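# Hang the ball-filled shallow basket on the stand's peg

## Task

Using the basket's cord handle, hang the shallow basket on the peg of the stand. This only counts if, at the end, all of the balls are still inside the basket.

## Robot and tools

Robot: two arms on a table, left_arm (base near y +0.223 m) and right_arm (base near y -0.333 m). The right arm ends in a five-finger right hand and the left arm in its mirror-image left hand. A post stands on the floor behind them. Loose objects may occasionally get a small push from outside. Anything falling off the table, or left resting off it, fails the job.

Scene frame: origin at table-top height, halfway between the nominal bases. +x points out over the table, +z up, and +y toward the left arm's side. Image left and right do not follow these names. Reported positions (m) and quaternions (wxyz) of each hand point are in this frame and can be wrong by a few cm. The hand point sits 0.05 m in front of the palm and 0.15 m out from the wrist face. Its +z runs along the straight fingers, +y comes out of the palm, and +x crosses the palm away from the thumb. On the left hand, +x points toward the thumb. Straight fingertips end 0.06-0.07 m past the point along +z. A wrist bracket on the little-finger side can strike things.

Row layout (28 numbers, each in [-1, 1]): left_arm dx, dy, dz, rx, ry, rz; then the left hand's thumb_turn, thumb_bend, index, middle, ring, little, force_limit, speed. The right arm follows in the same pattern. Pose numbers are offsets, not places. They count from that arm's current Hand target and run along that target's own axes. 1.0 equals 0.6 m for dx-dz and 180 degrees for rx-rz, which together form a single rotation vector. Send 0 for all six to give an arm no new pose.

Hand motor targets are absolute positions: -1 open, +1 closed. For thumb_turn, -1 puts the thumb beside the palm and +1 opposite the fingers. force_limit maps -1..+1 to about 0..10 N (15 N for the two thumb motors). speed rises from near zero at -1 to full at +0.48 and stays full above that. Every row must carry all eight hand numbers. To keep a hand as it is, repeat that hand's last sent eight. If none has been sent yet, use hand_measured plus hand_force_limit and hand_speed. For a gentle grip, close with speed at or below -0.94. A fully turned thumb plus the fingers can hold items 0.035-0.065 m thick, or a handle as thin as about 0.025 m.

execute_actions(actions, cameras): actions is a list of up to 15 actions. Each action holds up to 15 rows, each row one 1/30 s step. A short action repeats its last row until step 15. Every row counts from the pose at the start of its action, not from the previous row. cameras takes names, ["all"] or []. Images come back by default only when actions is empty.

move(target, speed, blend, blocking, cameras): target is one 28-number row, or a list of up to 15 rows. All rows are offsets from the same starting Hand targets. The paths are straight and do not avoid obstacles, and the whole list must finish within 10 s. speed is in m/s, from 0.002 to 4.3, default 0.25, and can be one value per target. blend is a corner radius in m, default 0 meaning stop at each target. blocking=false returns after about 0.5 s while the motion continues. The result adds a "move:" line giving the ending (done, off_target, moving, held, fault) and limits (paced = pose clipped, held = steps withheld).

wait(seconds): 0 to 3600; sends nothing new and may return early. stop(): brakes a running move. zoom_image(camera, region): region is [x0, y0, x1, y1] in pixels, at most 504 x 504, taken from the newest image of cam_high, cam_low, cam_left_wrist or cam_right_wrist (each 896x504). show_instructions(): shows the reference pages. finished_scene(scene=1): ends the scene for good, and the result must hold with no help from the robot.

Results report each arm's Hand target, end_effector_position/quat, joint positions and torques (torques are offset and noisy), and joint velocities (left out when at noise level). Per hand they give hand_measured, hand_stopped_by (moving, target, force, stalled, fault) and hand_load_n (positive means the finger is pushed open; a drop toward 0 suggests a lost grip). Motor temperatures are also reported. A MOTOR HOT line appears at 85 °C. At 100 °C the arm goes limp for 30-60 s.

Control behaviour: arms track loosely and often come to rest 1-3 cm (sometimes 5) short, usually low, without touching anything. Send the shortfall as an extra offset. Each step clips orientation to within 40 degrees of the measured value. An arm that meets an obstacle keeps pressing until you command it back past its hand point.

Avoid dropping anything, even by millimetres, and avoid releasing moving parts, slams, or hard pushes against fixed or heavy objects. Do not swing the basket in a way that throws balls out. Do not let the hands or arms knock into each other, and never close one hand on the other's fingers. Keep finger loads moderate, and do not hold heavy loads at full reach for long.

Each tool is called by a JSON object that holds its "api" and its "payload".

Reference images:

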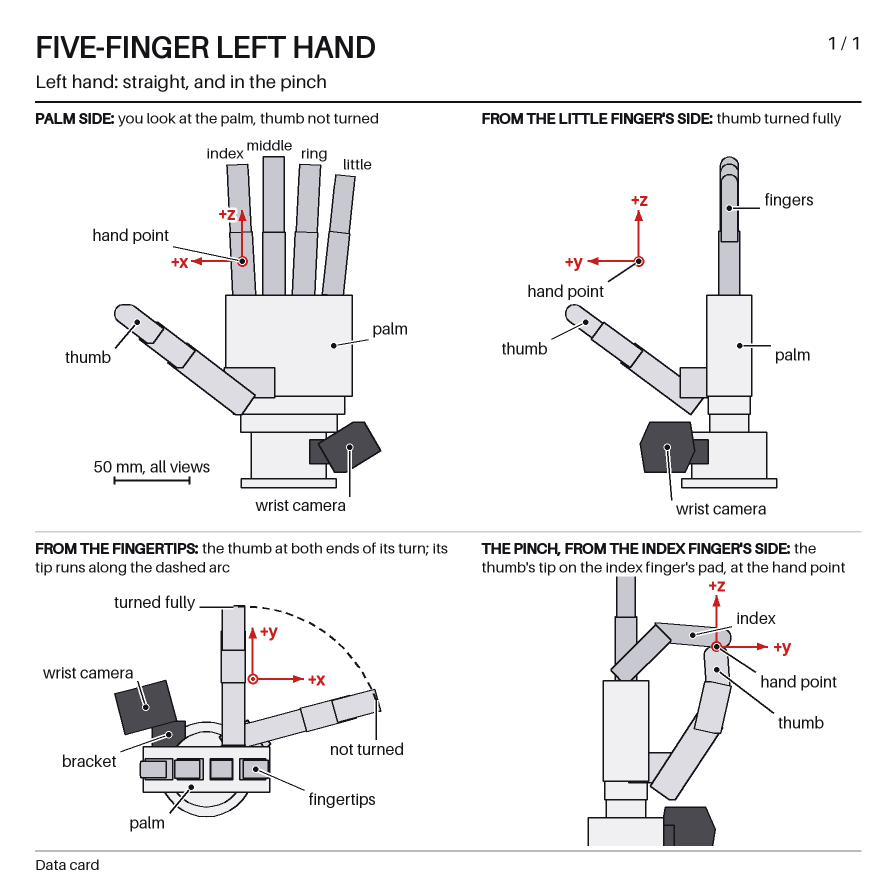

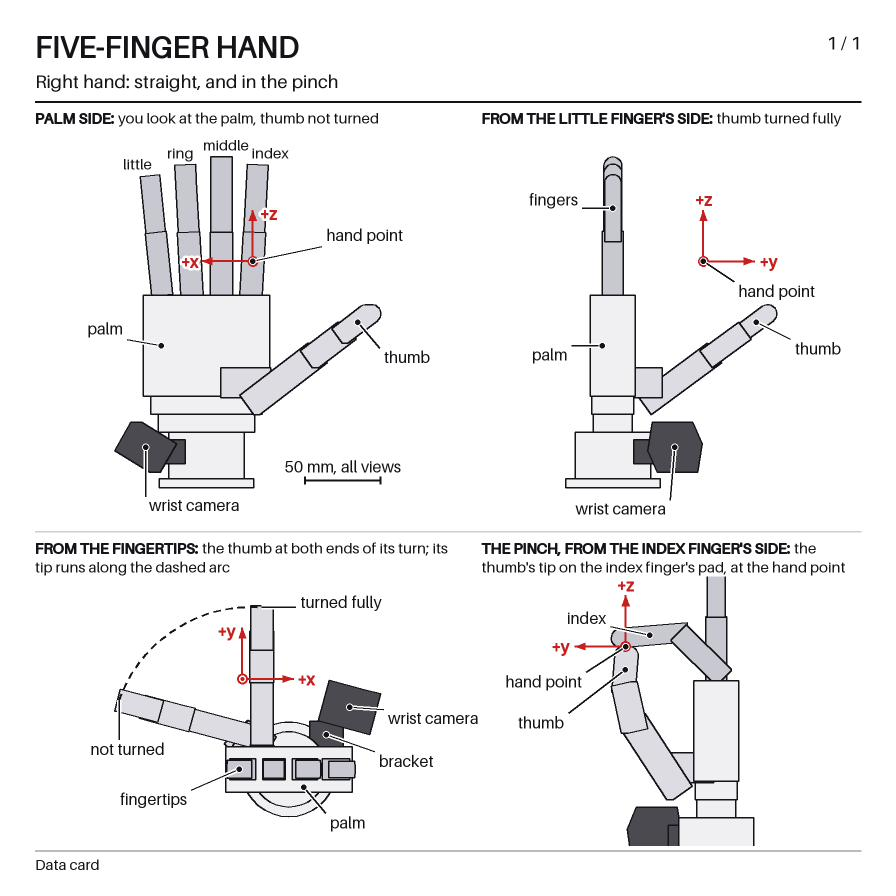

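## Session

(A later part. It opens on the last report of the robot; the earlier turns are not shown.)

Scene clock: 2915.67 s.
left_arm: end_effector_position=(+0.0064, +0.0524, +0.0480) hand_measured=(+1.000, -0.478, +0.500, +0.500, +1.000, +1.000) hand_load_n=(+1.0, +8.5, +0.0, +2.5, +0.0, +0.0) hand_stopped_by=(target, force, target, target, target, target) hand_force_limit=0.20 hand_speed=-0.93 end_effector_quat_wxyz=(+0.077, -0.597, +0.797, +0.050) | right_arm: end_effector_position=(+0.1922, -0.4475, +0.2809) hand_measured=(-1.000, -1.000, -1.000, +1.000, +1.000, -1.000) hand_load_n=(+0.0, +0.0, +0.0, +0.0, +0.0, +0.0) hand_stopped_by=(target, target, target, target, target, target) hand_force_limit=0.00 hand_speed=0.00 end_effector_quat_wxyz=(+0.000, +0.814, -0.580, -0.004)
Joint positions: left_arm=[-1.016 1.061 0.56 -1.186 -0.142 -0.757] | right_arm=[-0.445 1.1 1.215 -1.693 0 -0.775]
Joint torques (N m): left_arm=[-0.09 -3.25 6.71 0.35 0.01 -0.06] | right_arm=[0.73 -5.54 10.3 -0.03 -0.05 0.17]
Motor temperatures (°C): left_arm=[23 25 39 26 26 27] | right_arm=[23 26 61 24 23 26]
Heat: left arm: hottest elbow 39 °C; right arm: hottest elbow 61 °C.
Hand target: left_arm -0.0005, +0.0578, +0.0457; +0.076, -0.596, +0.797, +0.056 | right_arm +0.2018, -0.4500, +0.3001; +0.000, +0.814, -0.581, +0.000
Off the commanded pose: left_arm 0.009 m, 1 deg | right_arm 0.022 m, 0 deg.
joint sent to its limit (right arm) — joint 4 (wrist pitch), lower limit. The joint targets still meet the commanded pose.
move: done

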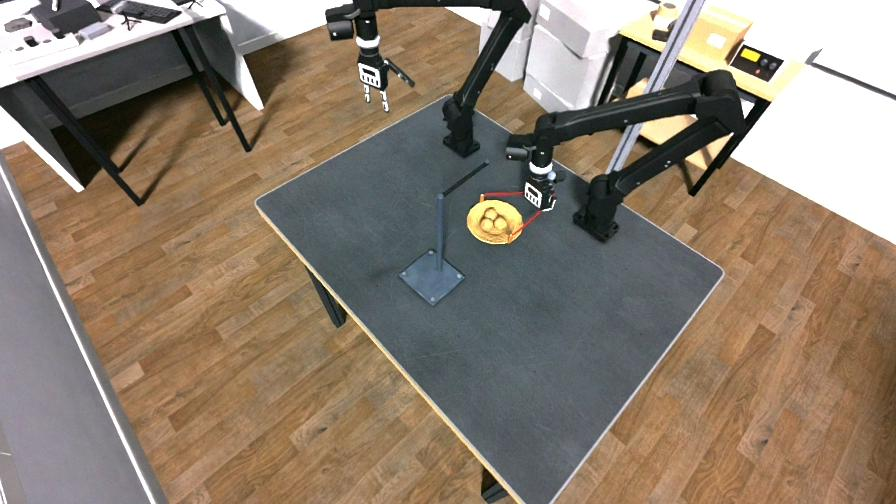

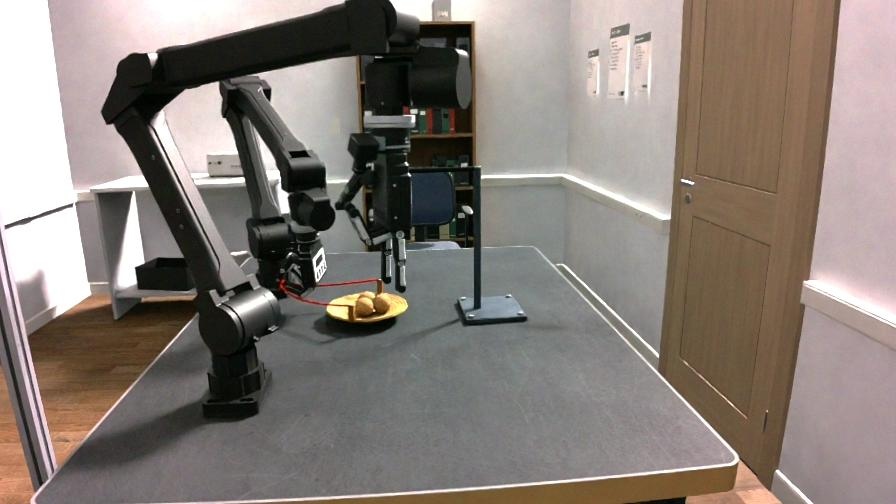

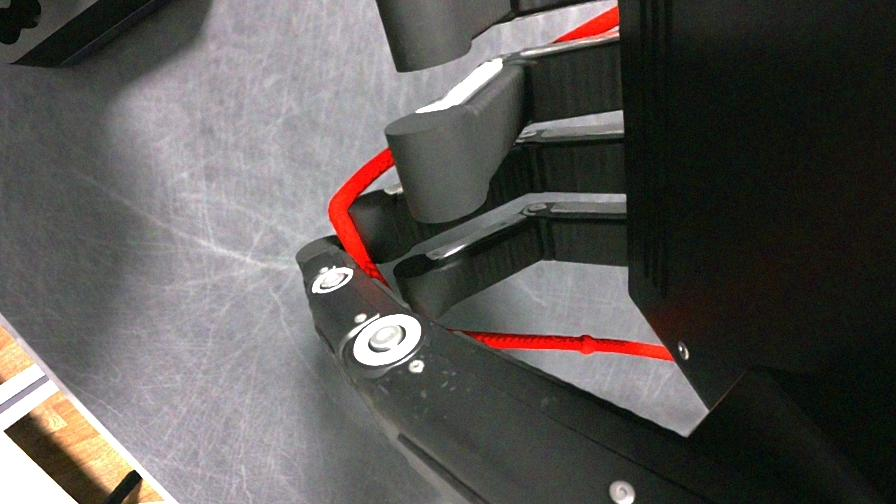

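{"api": "move", "payload": {"target": [[-0.005,-0.0653,-0.0605,0,0,0,1,0.0,0.5,0.5,1,1,0.2,-0.93,0,0,0,0,0,0,-1,-1,-1,1,1,-1,0,0]], "speed": 0.03, "cameras": ["cam_high","cam_low","cam_left_wrist"]}}

{"api": "zoom_image", "payload": {"camera": "cam_low", "region": [270, 210, 410, 330]}}

Scene clock: 2941.80 s.
left_arm: end_effector_position=(+0.0244, +0.0543, +0.0710) hand_measured=(+1.000, -0.478, +0.500, +0.500, +1.000, +1.000) hand_load_n=(+1.5, +8.5, +0.0, +2.5, +0.0, +0.5) hand_stopped_by=(target, force, target, target, target, target) hand_force_limit=0.20 hand_speed=-0.93 end_effector_quat_wxyz=(+0.076, -0.596, +0.797, +0.066) | right_arm: end_effector_position=(+0.1922, -0.4475, +0.2809) hand_measured=(-1.000, -1.000, -1.000, +1.000, +1.000, -1.000) hand_load_n=(+0.0, +0.0, +0.0, +0.0, +0.0, +0.0) hand_stopped_by=(target, target, target, target, target, target) hand_force_limit=0.00 hand_speed=0.00 end_effector_quat_wxyz=(+0.000, +0.814, -0.580, -0.004)
Joint positions: left_arm=[-0.942 1.078 0.633 -1.263 -0.147 -0.683] | right_arm=[-0.445 1.1 1.215 -1.693 0 -0.775]
Joint torques (N m): left_arm=[1.85 -1.85 11.69 0.32 -0.27 0.14] | right_arm=[0.38 -5.83 10.43 -0.1 -0.06 0.2]
Motor temperatures (°C): left_arm=[23 25 40 26 26 27] | right_arm=[23 26 61 24 23 26]
Heat: left arm: hottest elbow 40 °C; right arm: hottest elbow 61 °C.
Hand target: left_arm +0.0360, +0.0430, +0.0819; +0.076, -0.596, +0.797, +0.056 | right_arm +0.2018, -0.4500, +0.3001; +0.000, +0.814, -0.581, +0.000
Off the commanded pose: left_arm 0.020 m, 1 deg | right_arm 0.022 m, 0 deg.
joint sent to its limit (right arm) — joint 4 (wrist pitch), lower limit. The joint targets still meet the commanded pose.
move: off_target (left_arm)

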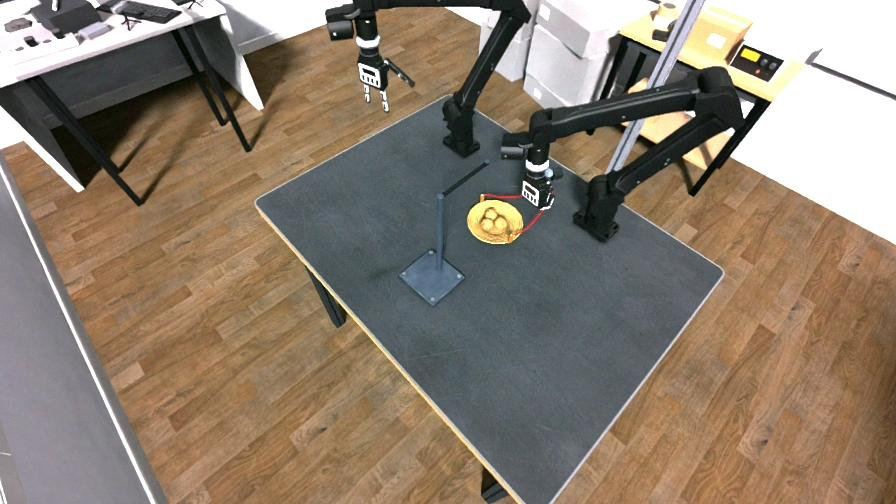

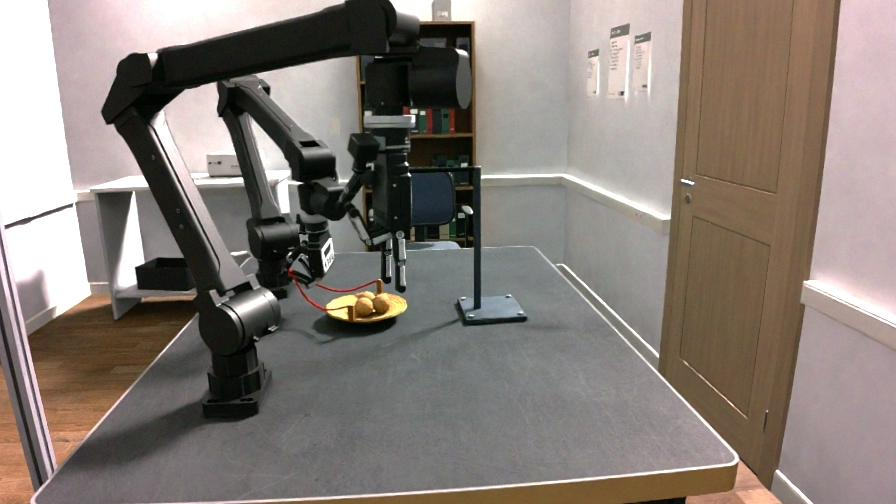

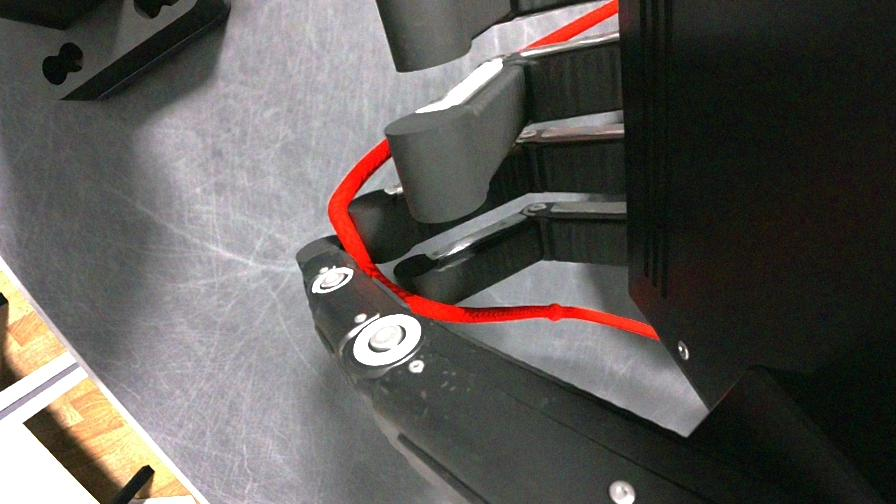

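Scaled by 3.600 from the camera's image (finer frame: 1280x720).

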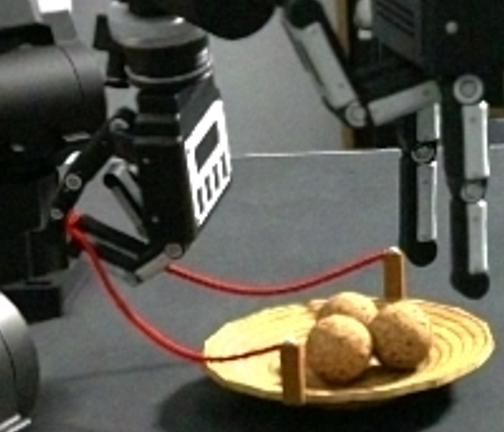

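{"api": "move", "payload": {"target": [[0.1085,0.0188,-0.009,-0.0219,0,-0.1144,1,0.0,0.5,0.5,1,1,0.2,-0.93,0,0,0,0,0,0,-1,-1,-1,1,1,-1,0,0]], "speed": 0.05, "cameras": ["cam_high","cam_low","cam_left_wrist"]}}

{"api": "zoom_image", "payload": {"camera": "cam_high", "region": [460, 150, 590, 250]}}

{"api": "zoom_image", "payload": {"camera": "cam_low", "region": [270, 210, 410, 330]}}

Scene clock: 3140.10 s.
left_arm: end_effector_position=(+0.0019, +0.0007, +0.0647) hand_measured=(+1.000, -0.478, +0.500, +0.500, +1.000, +1.000) hand_load_n=(+1.0, +8.5, +0.0, +2.5, +0.0, +0.0) hand_stopped_by=(target, force, target, target, target, target) hand_force_limit=0.20 hand_speed=-0.93 end_effector_quat_wxyz=(-0.069, +0.730, -0.675, -0.079) | right_arm: end_effector_position=(+0.1922, -0.4475, +0.2809) hand_measured=(-1.000, -1.000, -1.000, +1.000, +1.000, -1.000) hand_load_n=(+0.0, +0.0, +0.0, +0.0, +0.0, +0.0) hand_stopped_by=(target, target, target, target, target, target) hand_force_limit=0.00 hand_speed=0.00 end_effector_quat_wxyz=(+0.000, +0.814, -0.580, -0.004)
Joint positions: left_arm=[-1.077 1.161 0.671 -1.276 -0.075 -1.179] | right_arm=[-0.445 1.1 1.215 -1.693 0 -0.775]
Joint torques (N m): left_arm=[-0.09 -2.61 11.43 0.24 0.07 -0.06] | right_arm=[1.08 -6.01 10.45 -0.01 0.04 0.22]
Motor temperatures (°C): left_arm=[23 25 50 26 26 27] | right_arm=[23 26 61 24 23 26]
Heat: left arm: hottest elbow 50 °C; right arm: hottest elbow 61 °C.
Hand target: left_arm +0.0068, -0.0161, +0.0750; -0.064, +0.731, -0.676, -0.069 | right_arm +0.2018, -0.4500, +0.3001; +0.000, +0.814, -0.581, +0.000
Off the commanded pose: left_arm 0.020 m, 1 deg | right_arm 0.022 m, 0 deg.
joint sent to its limit (right arm) — joint 4 (wrist pitch), lower limit. The joint targets still meet the commanded pose.
move: off_target (left_arm)

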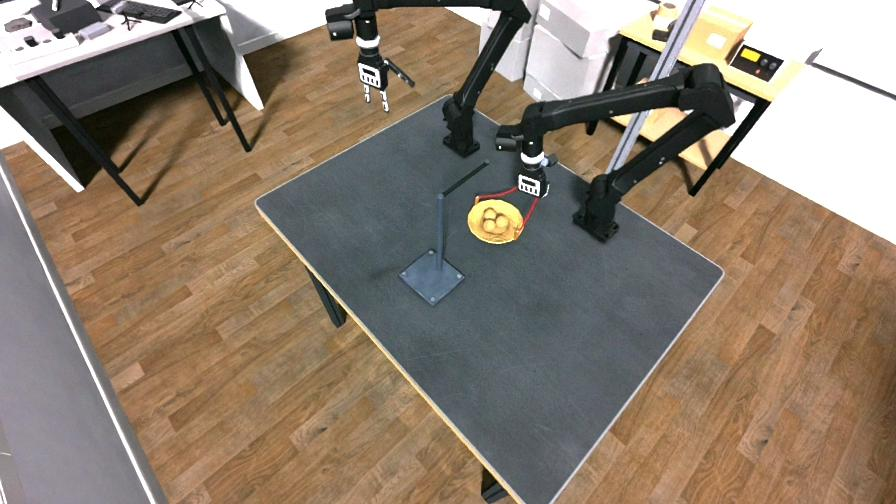

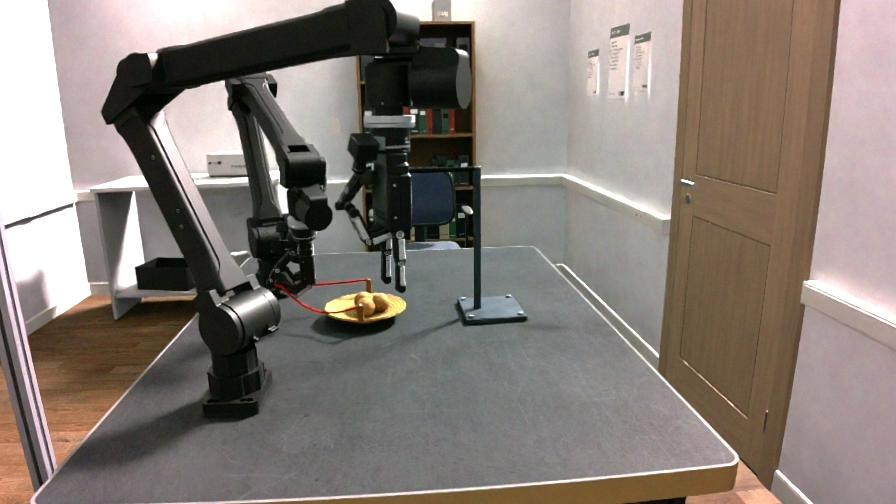

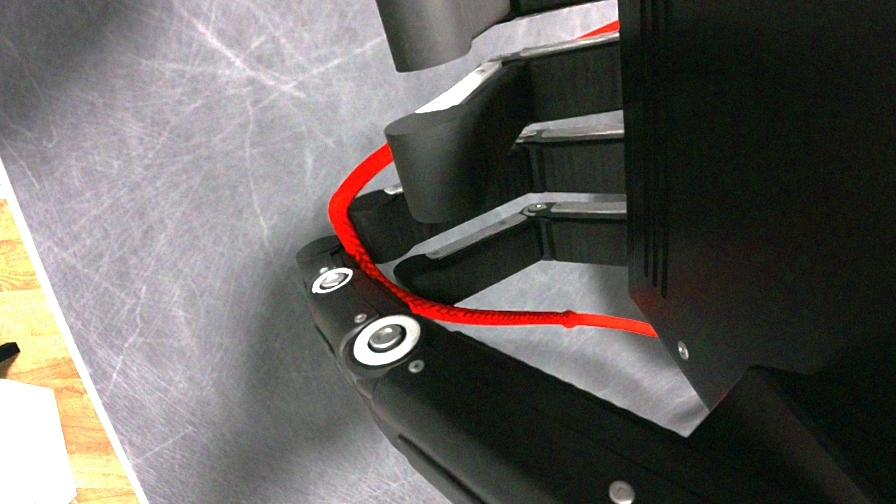

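Scaled by 3.877 from the camera's image (finer frame: 1280x720).

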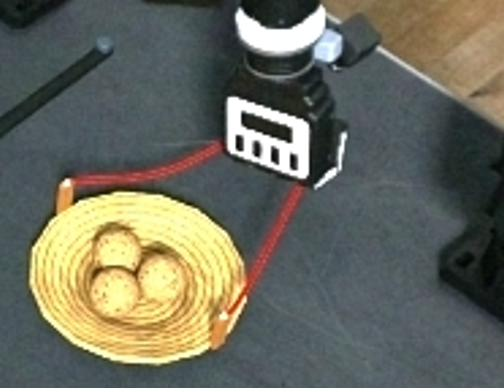

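Scaled by 3.600 from the camera's image (finer frame: 1280x720).

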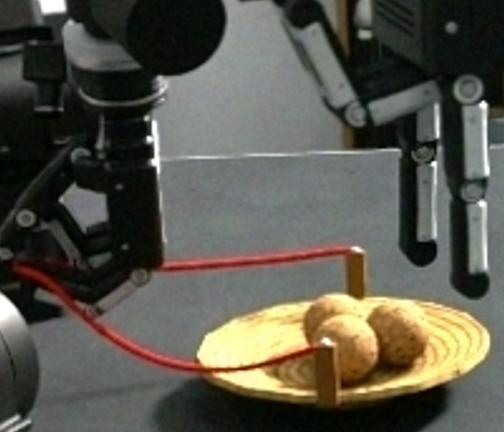

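{"api": "move", "payload": {"target": [[0.1237,0.0073,-0.0253,-0.0209,0,-0.1091,1,0.0,0.5,0.5,1,1,0.2,-0.93,0,0,0,0,0,0,-1,-1,-1,1,1,-1,0,0]], "speed": 0.05, "cameras": ["cam_high","cam_low","cam_left_wrist"]}}

{"api": "zoom_image", "payload": {"camera": "cam_high", "region": [460, 150, 590, 250]}}

{"api": "zoom_image", "payload": {"camera": "cam_low", "region": [270, 210, 410, 330]}}

Scene clock: 3163.40 s.
left_arm: end_effector_position=(+0.0048, -0.0729, +0.0673) hand_measured=(+1.000, -0.478, +0.500, +0.500, +1.000, +1.000) hand_load_n=(+1.0, +9.0, +0.0, +2.5, +0.0, +0.0) hand_stopped_by=(target, force, target, target, target, target) hand_force_limit=0.20 hand_speed=-0.93 end_effector_quat_wxyz=(-0.059, +0.836, -0.538, -0.088) | right_arm: end_effector_position=(+0.1922, -0.4475, +0.2809) hand_measured=(-1.000, -1.000, -1.000, +1.000, +1.000, -1.000) hand_load_n=(+0.0, -0.5, +0.0, +0.0, +0.0, +0.0) hand_stopped_by=(target, target, target, target, target, target) hand_force_limit=0.00 hand_speed=0.00 end_effector_quat_wxyz=(+0.000, +0.814, -0.580, -0.004)
Joint positions: left_arm=[-1.158 1.301 0.793 -1.276 0.004 -1.603] | right_arm=[-0.445 1.1 1.215 -1.693 0 -0.775]
Joint torques (N m): left_arm=[-0.15 -4.31 11.3 0.5 0.16 -0.06] | right_arm=[1.38 -5.19 10.39 -0.01 0 0.17]
Motor temperatures (°C): left_arm=[23 25 52 26 26 27] | right_arm=[23 26 61 24 23 26]
Heat: left arm: hottest elbow 52 °C; right arm: hottest elbow 61 °C.
Hand target: left_arm +0.0083, -0.0920, +0.0760; -0.051, +0.837, -0.538, -0.079 | right_arm +0.2018, -0.4500, +0.3001; +0.000, +0.814, -0.581, +0.000
Off the commanded pose: left_arm 0.021 m, 1 deg | right_arm 0.022 m, 0 deg.
joint sent to its limit (right arm) — joint 4 (wrist pitch), lower limit. The joint targets still meet the commanded pose.
move: off_target (left_arm)

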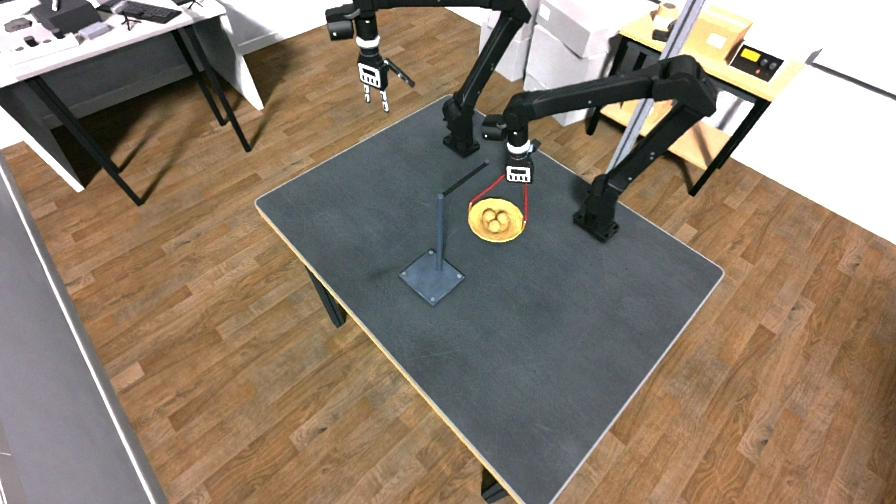

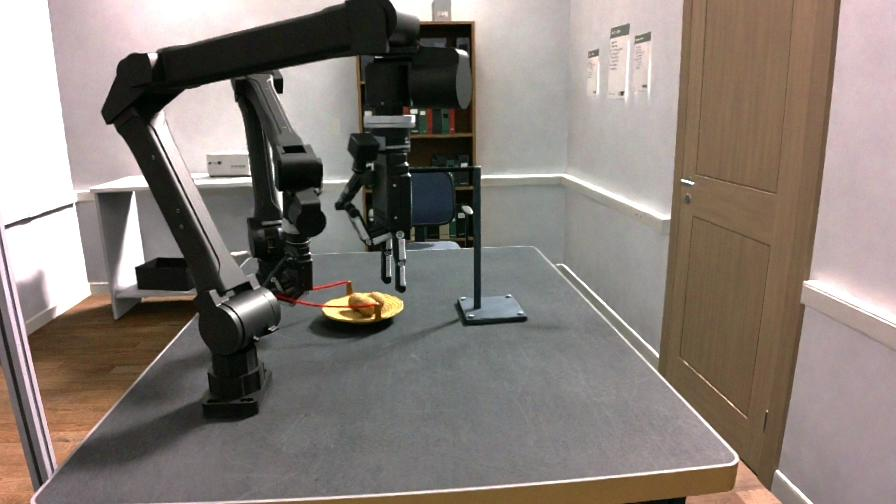

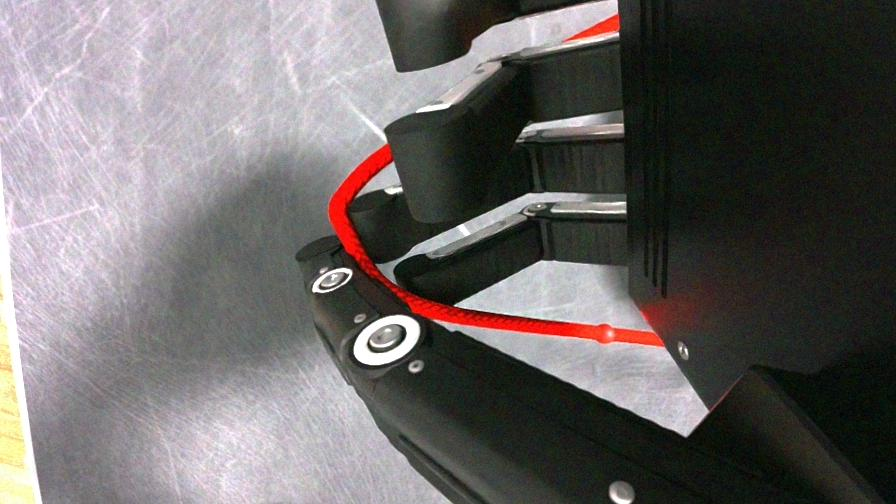

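Scaled by 3.877 from the camera's image (finer frame: 1280x720).

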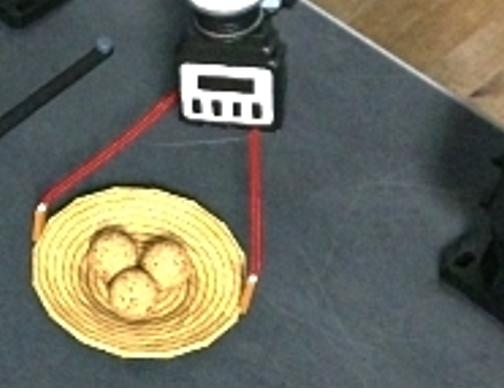

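Scaled by 3.600 from the camera's image (finer frame: 1280x720).

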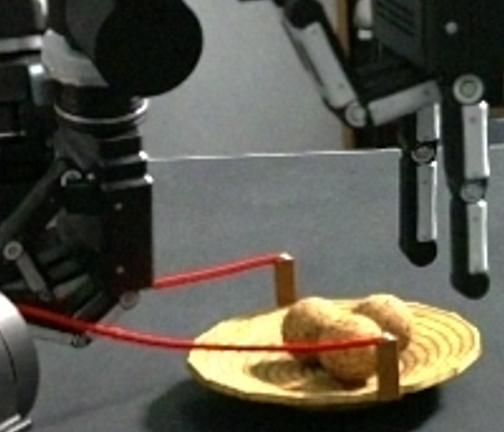

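{"api": "move", "payload": {"target": [[-0.0597,-0.2461,-0.2669,0,0,0,1,0.0,0.5,0.5,1,1,0.2,-0.93,0,0,0,0,0,0,-1,-1,-1,1,1,-1,0,0]], "speed": 0.06, "cameras": ["cam_high","cam_low","cam_left_wrist"]}}

{"api": "zoom_image", "payload": {"camera": "cam_high", "region": [420, 120, 560, 250]}}

{"api": "zoom_image", "payload": {"camera": "cam_low", "region": [270, 150, 470, 340]}}

Scene clock: 3207.77 s.
left_arm: end_effector_position=(+0.1302, -0.0202, +0.2196) hand_measured=(+1.000, -0.478, +0.500, +0.500, +1.000, +1.000) hand_load_n=(+1.5, +8.5, +0.5, +2.5, +0.0, +0.0) hand_stopped_by=(target, force, target, target, target, target) hand_force_limit=0.20 hand_speed=-0.93 end_effector_quat_wxyz=(-0.050, +0.837, -0.538, -0.088) | right_arm: end_effector_position=(+0.1922, -0.4475, +0.2809) hand_measured=(-1.000, -1.000, -1.000, +1.000, +1.000, -1.000) hand_load_n=(+0.0, +0.0, +0.0, +0.0, +0.0, +0.0) hand_stopped_by=(target, target, target, target, target, target) hand_force_limit=0.00 hand_speed=0.00 end_effector_quat_wxyz=(+0.000, +0.814, -0.580, -0.004)
Joint positions: left_arm=[-0.727 1.246 1.164 -1.68 -0.067 -1.179] | right_arm=[-0.445 1.1 1.215 -1.693 0 -0.775]
Joint torques (N m): left_arm=[1.67 -6.71 12.78 0.23 -0.11 0.15] | right_arm=[1.55 -5.13 10.44 -0.03 0.01 0.11]
Motor temperatures (°C): left_arm=[23 26 55 26 26 27] | right_arm=[23 26 62 24 23 26]
Heat: left arm: hottest elbow 55 °C; right arm: hottest elbow 62 °C.
Hand target: left_arm +0.1404, -0.0259, +0.2401; -0.051, +0.838, -0.538, -0.079 | right_arm +0.2018, -0.4500, +0.3001; +0.000, +0.814, -0.581, +0.000
Off the commanded pose: left_arm 0.024 m, 1 deg | right_arm 0.022 m, 0 deg.
joint sent to its limit (left arm) — joint 4 (wrist pitch), lower limit. The joint targets still meet the commanded pose.
joint sent to its limit (right arm) — joint 4 (wrist pitch), lower limit. The joint targets still meet the commanded pose.
move: off_target (left_arm)

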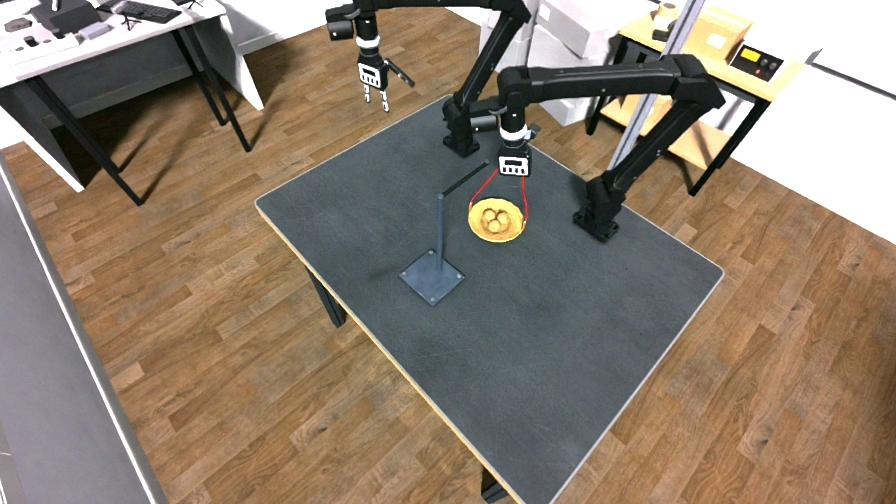

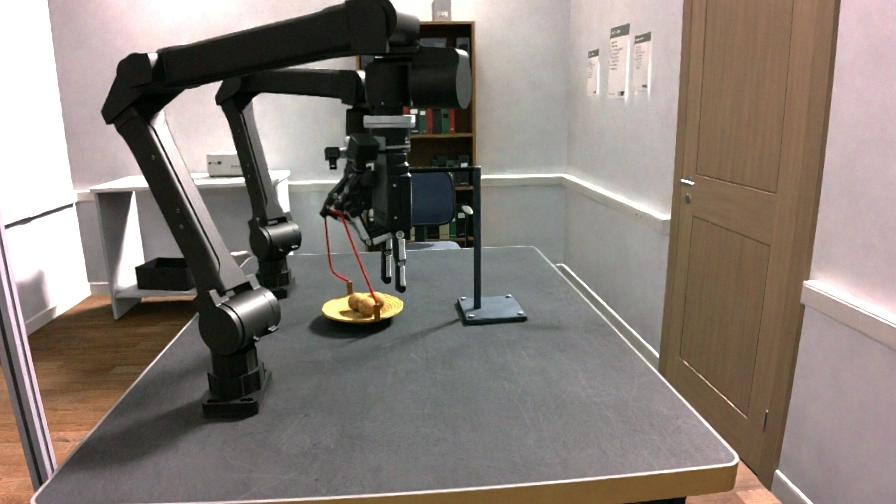

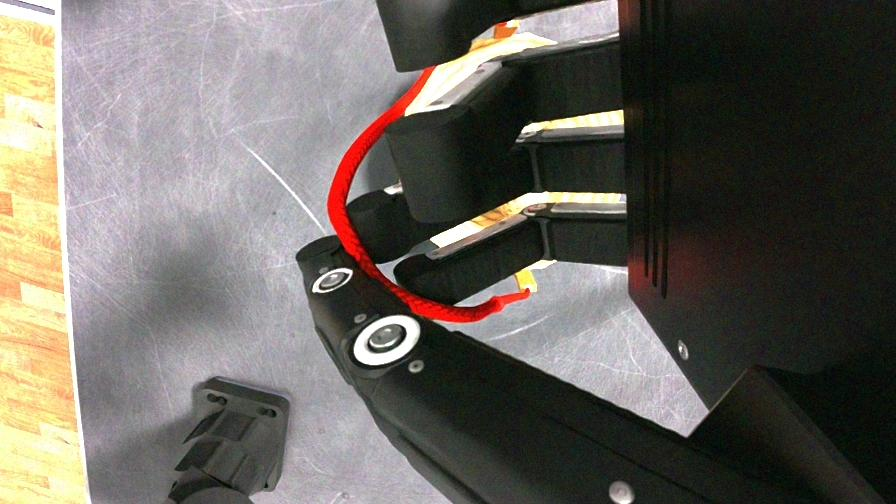

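Scaled by 3.600 from the camera's image (finer frame: 1280x720).

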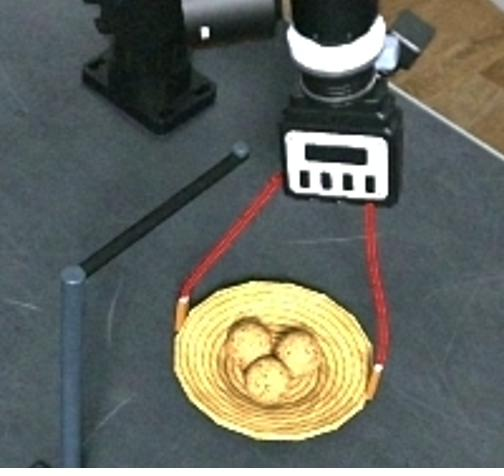

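Scaled by 2.520 from the camera's image (finer frame: 1280x720).

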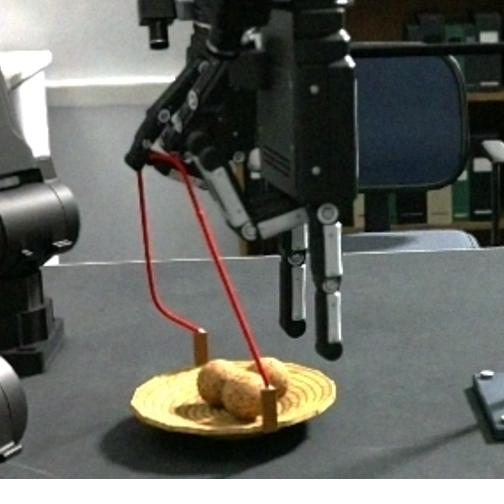

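{"api": "move", "payload": {"target": [[0,0,0,0,0,0,1,0.2,0.5,0.5,1,1,0.5,-0.93,0,0,0,0,0,0,-1,-1,-1,1,1,-1,0,0]], "speed": 0.05, "cameras": ["cam_left_wrist"]}}

Scene clock: 3352.63 s.
left_arm: end_effector_position=(+0.1301, -0.0202, +0.2196) hand_measured=(+1.000, -0.462, +0.500, +0.500, +1.000, +1.000) hand_load_n=(+1.5, +11.0, +0.5, +3.0, +0.0, +0.0) hand_stopped_by=(target, force, target, target, target, target) hand_force_limit=0.50 hand_speed=-0.93 end_effector_quat_wxyz=(-0.050, +0.837, -0.538, -0.088) | right_arm: end_effector_position=(+0.1922, -0.4475, +0.2809) hand_measured=(-1.000, -1.000, -1.000, +1.000, +1.000, -1.000) hand_load_n=(+0.0, +0.0, +0.0, +0.0, +0.0, +0.0) hand_stopped_by=(target, target, target, target, target, target) hand_force_limit=0.00 hand_speed=0.00 end_effector_quat_wxyz=(+0.000, +0.814, -0.580, -0.004)
Joint positions: left_arm=[-0.727 1.246 1.164 -1.68 -0.067 -1.178] | right_arm=[-0.445 1.1 1.215 -1.693 0 -0.775]
Joint torques (N m): left_arm=[1.61 -6.71 12.78 0.21 -0.11 0.13] | right_arm=[1.26 -4.84 10.3 -0.06 0 0.16]
Motor temperatures (°C): left_arm=[23 26 62 26 26 27] | right_arm=[23 26 62 24 23 26]
Heat: left arm: hottest elbow 62 °C; right arm: hottest elbow 62 °C.
Hand target: left_arm +0.1404, -0.0259, +0.2401; -0.051, +0.838, -0.538, -0.079 | right_arm +0.2018, -0.4500, +0.3001; +0.000, +0.814, -0.581, +0.000
Off the commanded pose: left_arm 0.024 m, 1 deg | right_arm 0.022 m, 0 deg.
joint sent to its limit (left arm) — joint 4 (wrist pitch), lower limit. The joint targets still meet the commanded pose.
joint sent to its limit (right arm) — joint 4 (wrist pitch), lower limit. The joint targets still meet the commanded pose.
move: done

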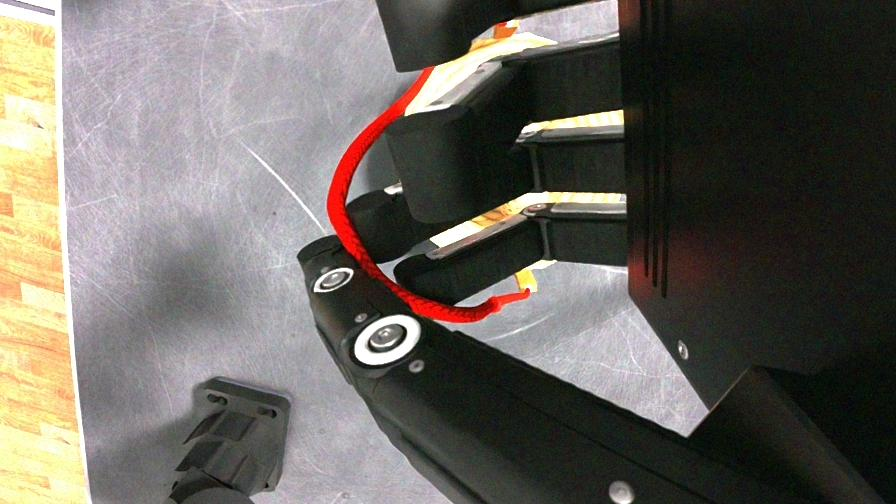

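{"api": "move", "payload": {"target": [[0.0155,0.0,-0.0735,0,0,0,1,0.2,0.5,0.5,1,1,0.5,-0.93,0,0,0,0,0,0,-1,-1,-1,1,1,-1,0,0]], "speed": 0.03, "cameras": ["cam_high","cam_low","cam_left_wrist"]}}

{"api": "zoom_image", "payload": {"camera": "cam_high", "region": [420, 120, 560, 250]}}

{"api": "zoom_image", "payload": {"camera": "cam_low", "region": [270, 150, 470, 340]}}

Scene clock: 3367.83 s.
left_arm: end_effector_position=(+0.1401, -0.0343, +0.2544) hand_measured=(+1.000, -0.462, +0.500, +0.500, +1.000, +1.000) hand_load_n=(+2.0, +11.0, +1.0, +3.5, +0.0, +0.0) hand_stopped_by=(target, force, target, target, target, target) hand_force_limit=0.50 hand_speed=-0.93 end_effector_quat_wxyz=(-0.032, +0.839, -0.541, -0.040) | right_arm: end_effector_position=(+0.1922, -0.4475, +0.2809) hand_measured=(-1.000, -1.000, -1.000, +1.000, +1.000, -1.000) hand_load_n=(+0.0, +0.0, +0.0, +0.0, +0.0, +0.0) hand_stopped_by=(target, target, target, target, target, target) hand_force_limit=0.00 hand_speed=0.00 end_effector_quat_wxyz=(+0.000, +0.814, -0.580, -0.004)
Joint positions: left_arm=[-0.727 1.215 1.236 -1.68 -0.049 -1.172] | right_arm=[-0.445 1.1 1.215 -1.693 0 -0.775]
Joint torques (N m): left_arm=[1.14 -6.95 13.65 0.39 0.17 0.13] | right_arm=[0.79 -5.07 10.4 0.2 0.01 0.15]
Motor temperatures (°C): left_arm=[23 26 62 26 26 27] | right_arm=[23 26 62 24 23 26]
Heat: left arm: hottest elbow 62 °C; right arm: hottest elbow 62 °C.
Hand target: left_arm +0.1476, -0.0417, +0.2818; -0.051, +0.837, -0.538, -0.078 | right_arm +0.2018, -0.4500, +0.3001; +0.000, +0.814, -0.581, +0.000
Off the commanded pose: left_arm 0.029 m, 5 deg | right_arm 0.022 m, 0 deg.
joint sent to its limit (left arm) — joint 4 (wrist pitch), lower limit. The joint targets are off in orientation, not in position.
joint sent to its limit (right arm) — joint 4 (wrist pitch), lower limit. The joint targets still meet the commanded pose.
move: off_target (left_arm)

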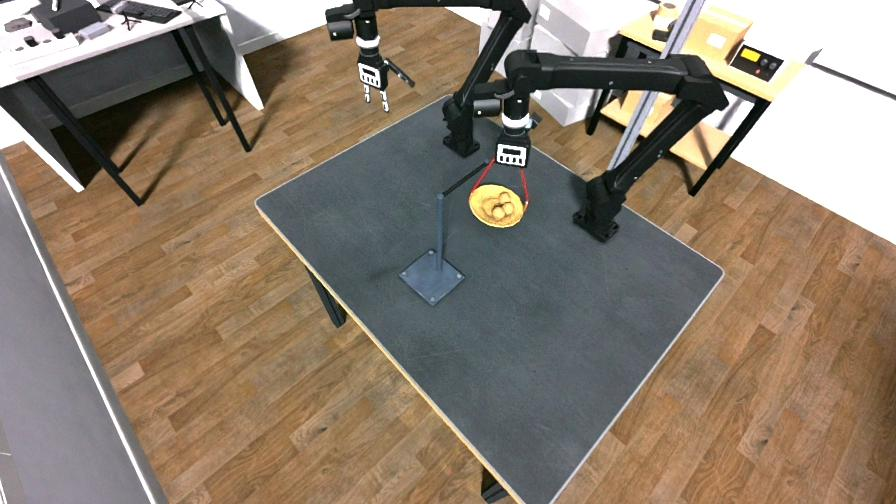

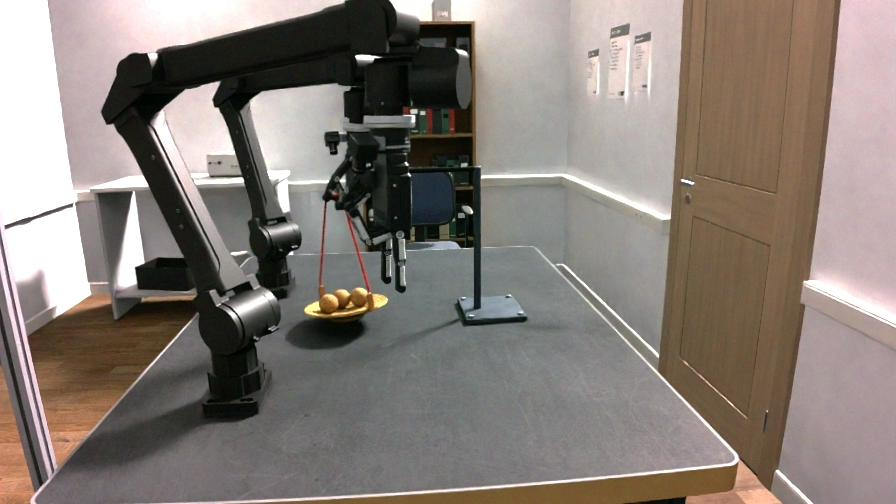

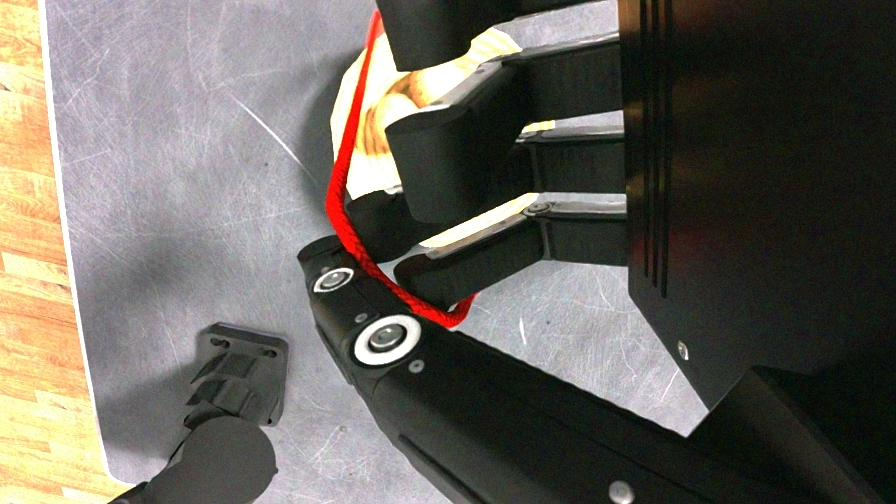

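Scaled by 3.600 from the camera's image (finer frame: 1280x720).

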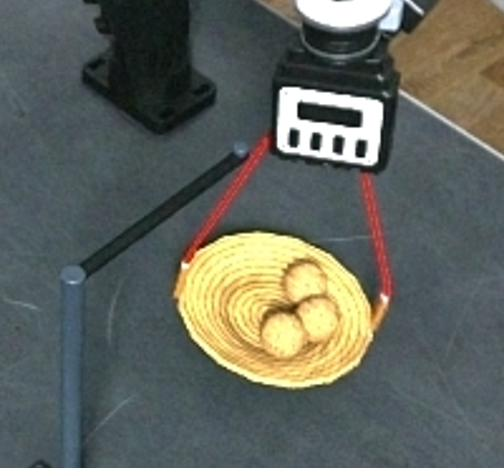

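Scaled by 2.520 from the camera's image (finer frame: 1280x720).

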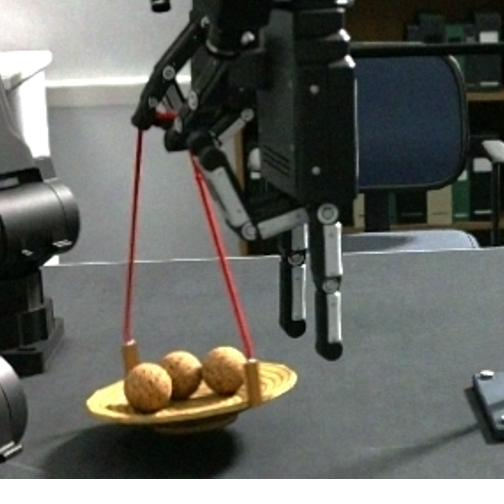

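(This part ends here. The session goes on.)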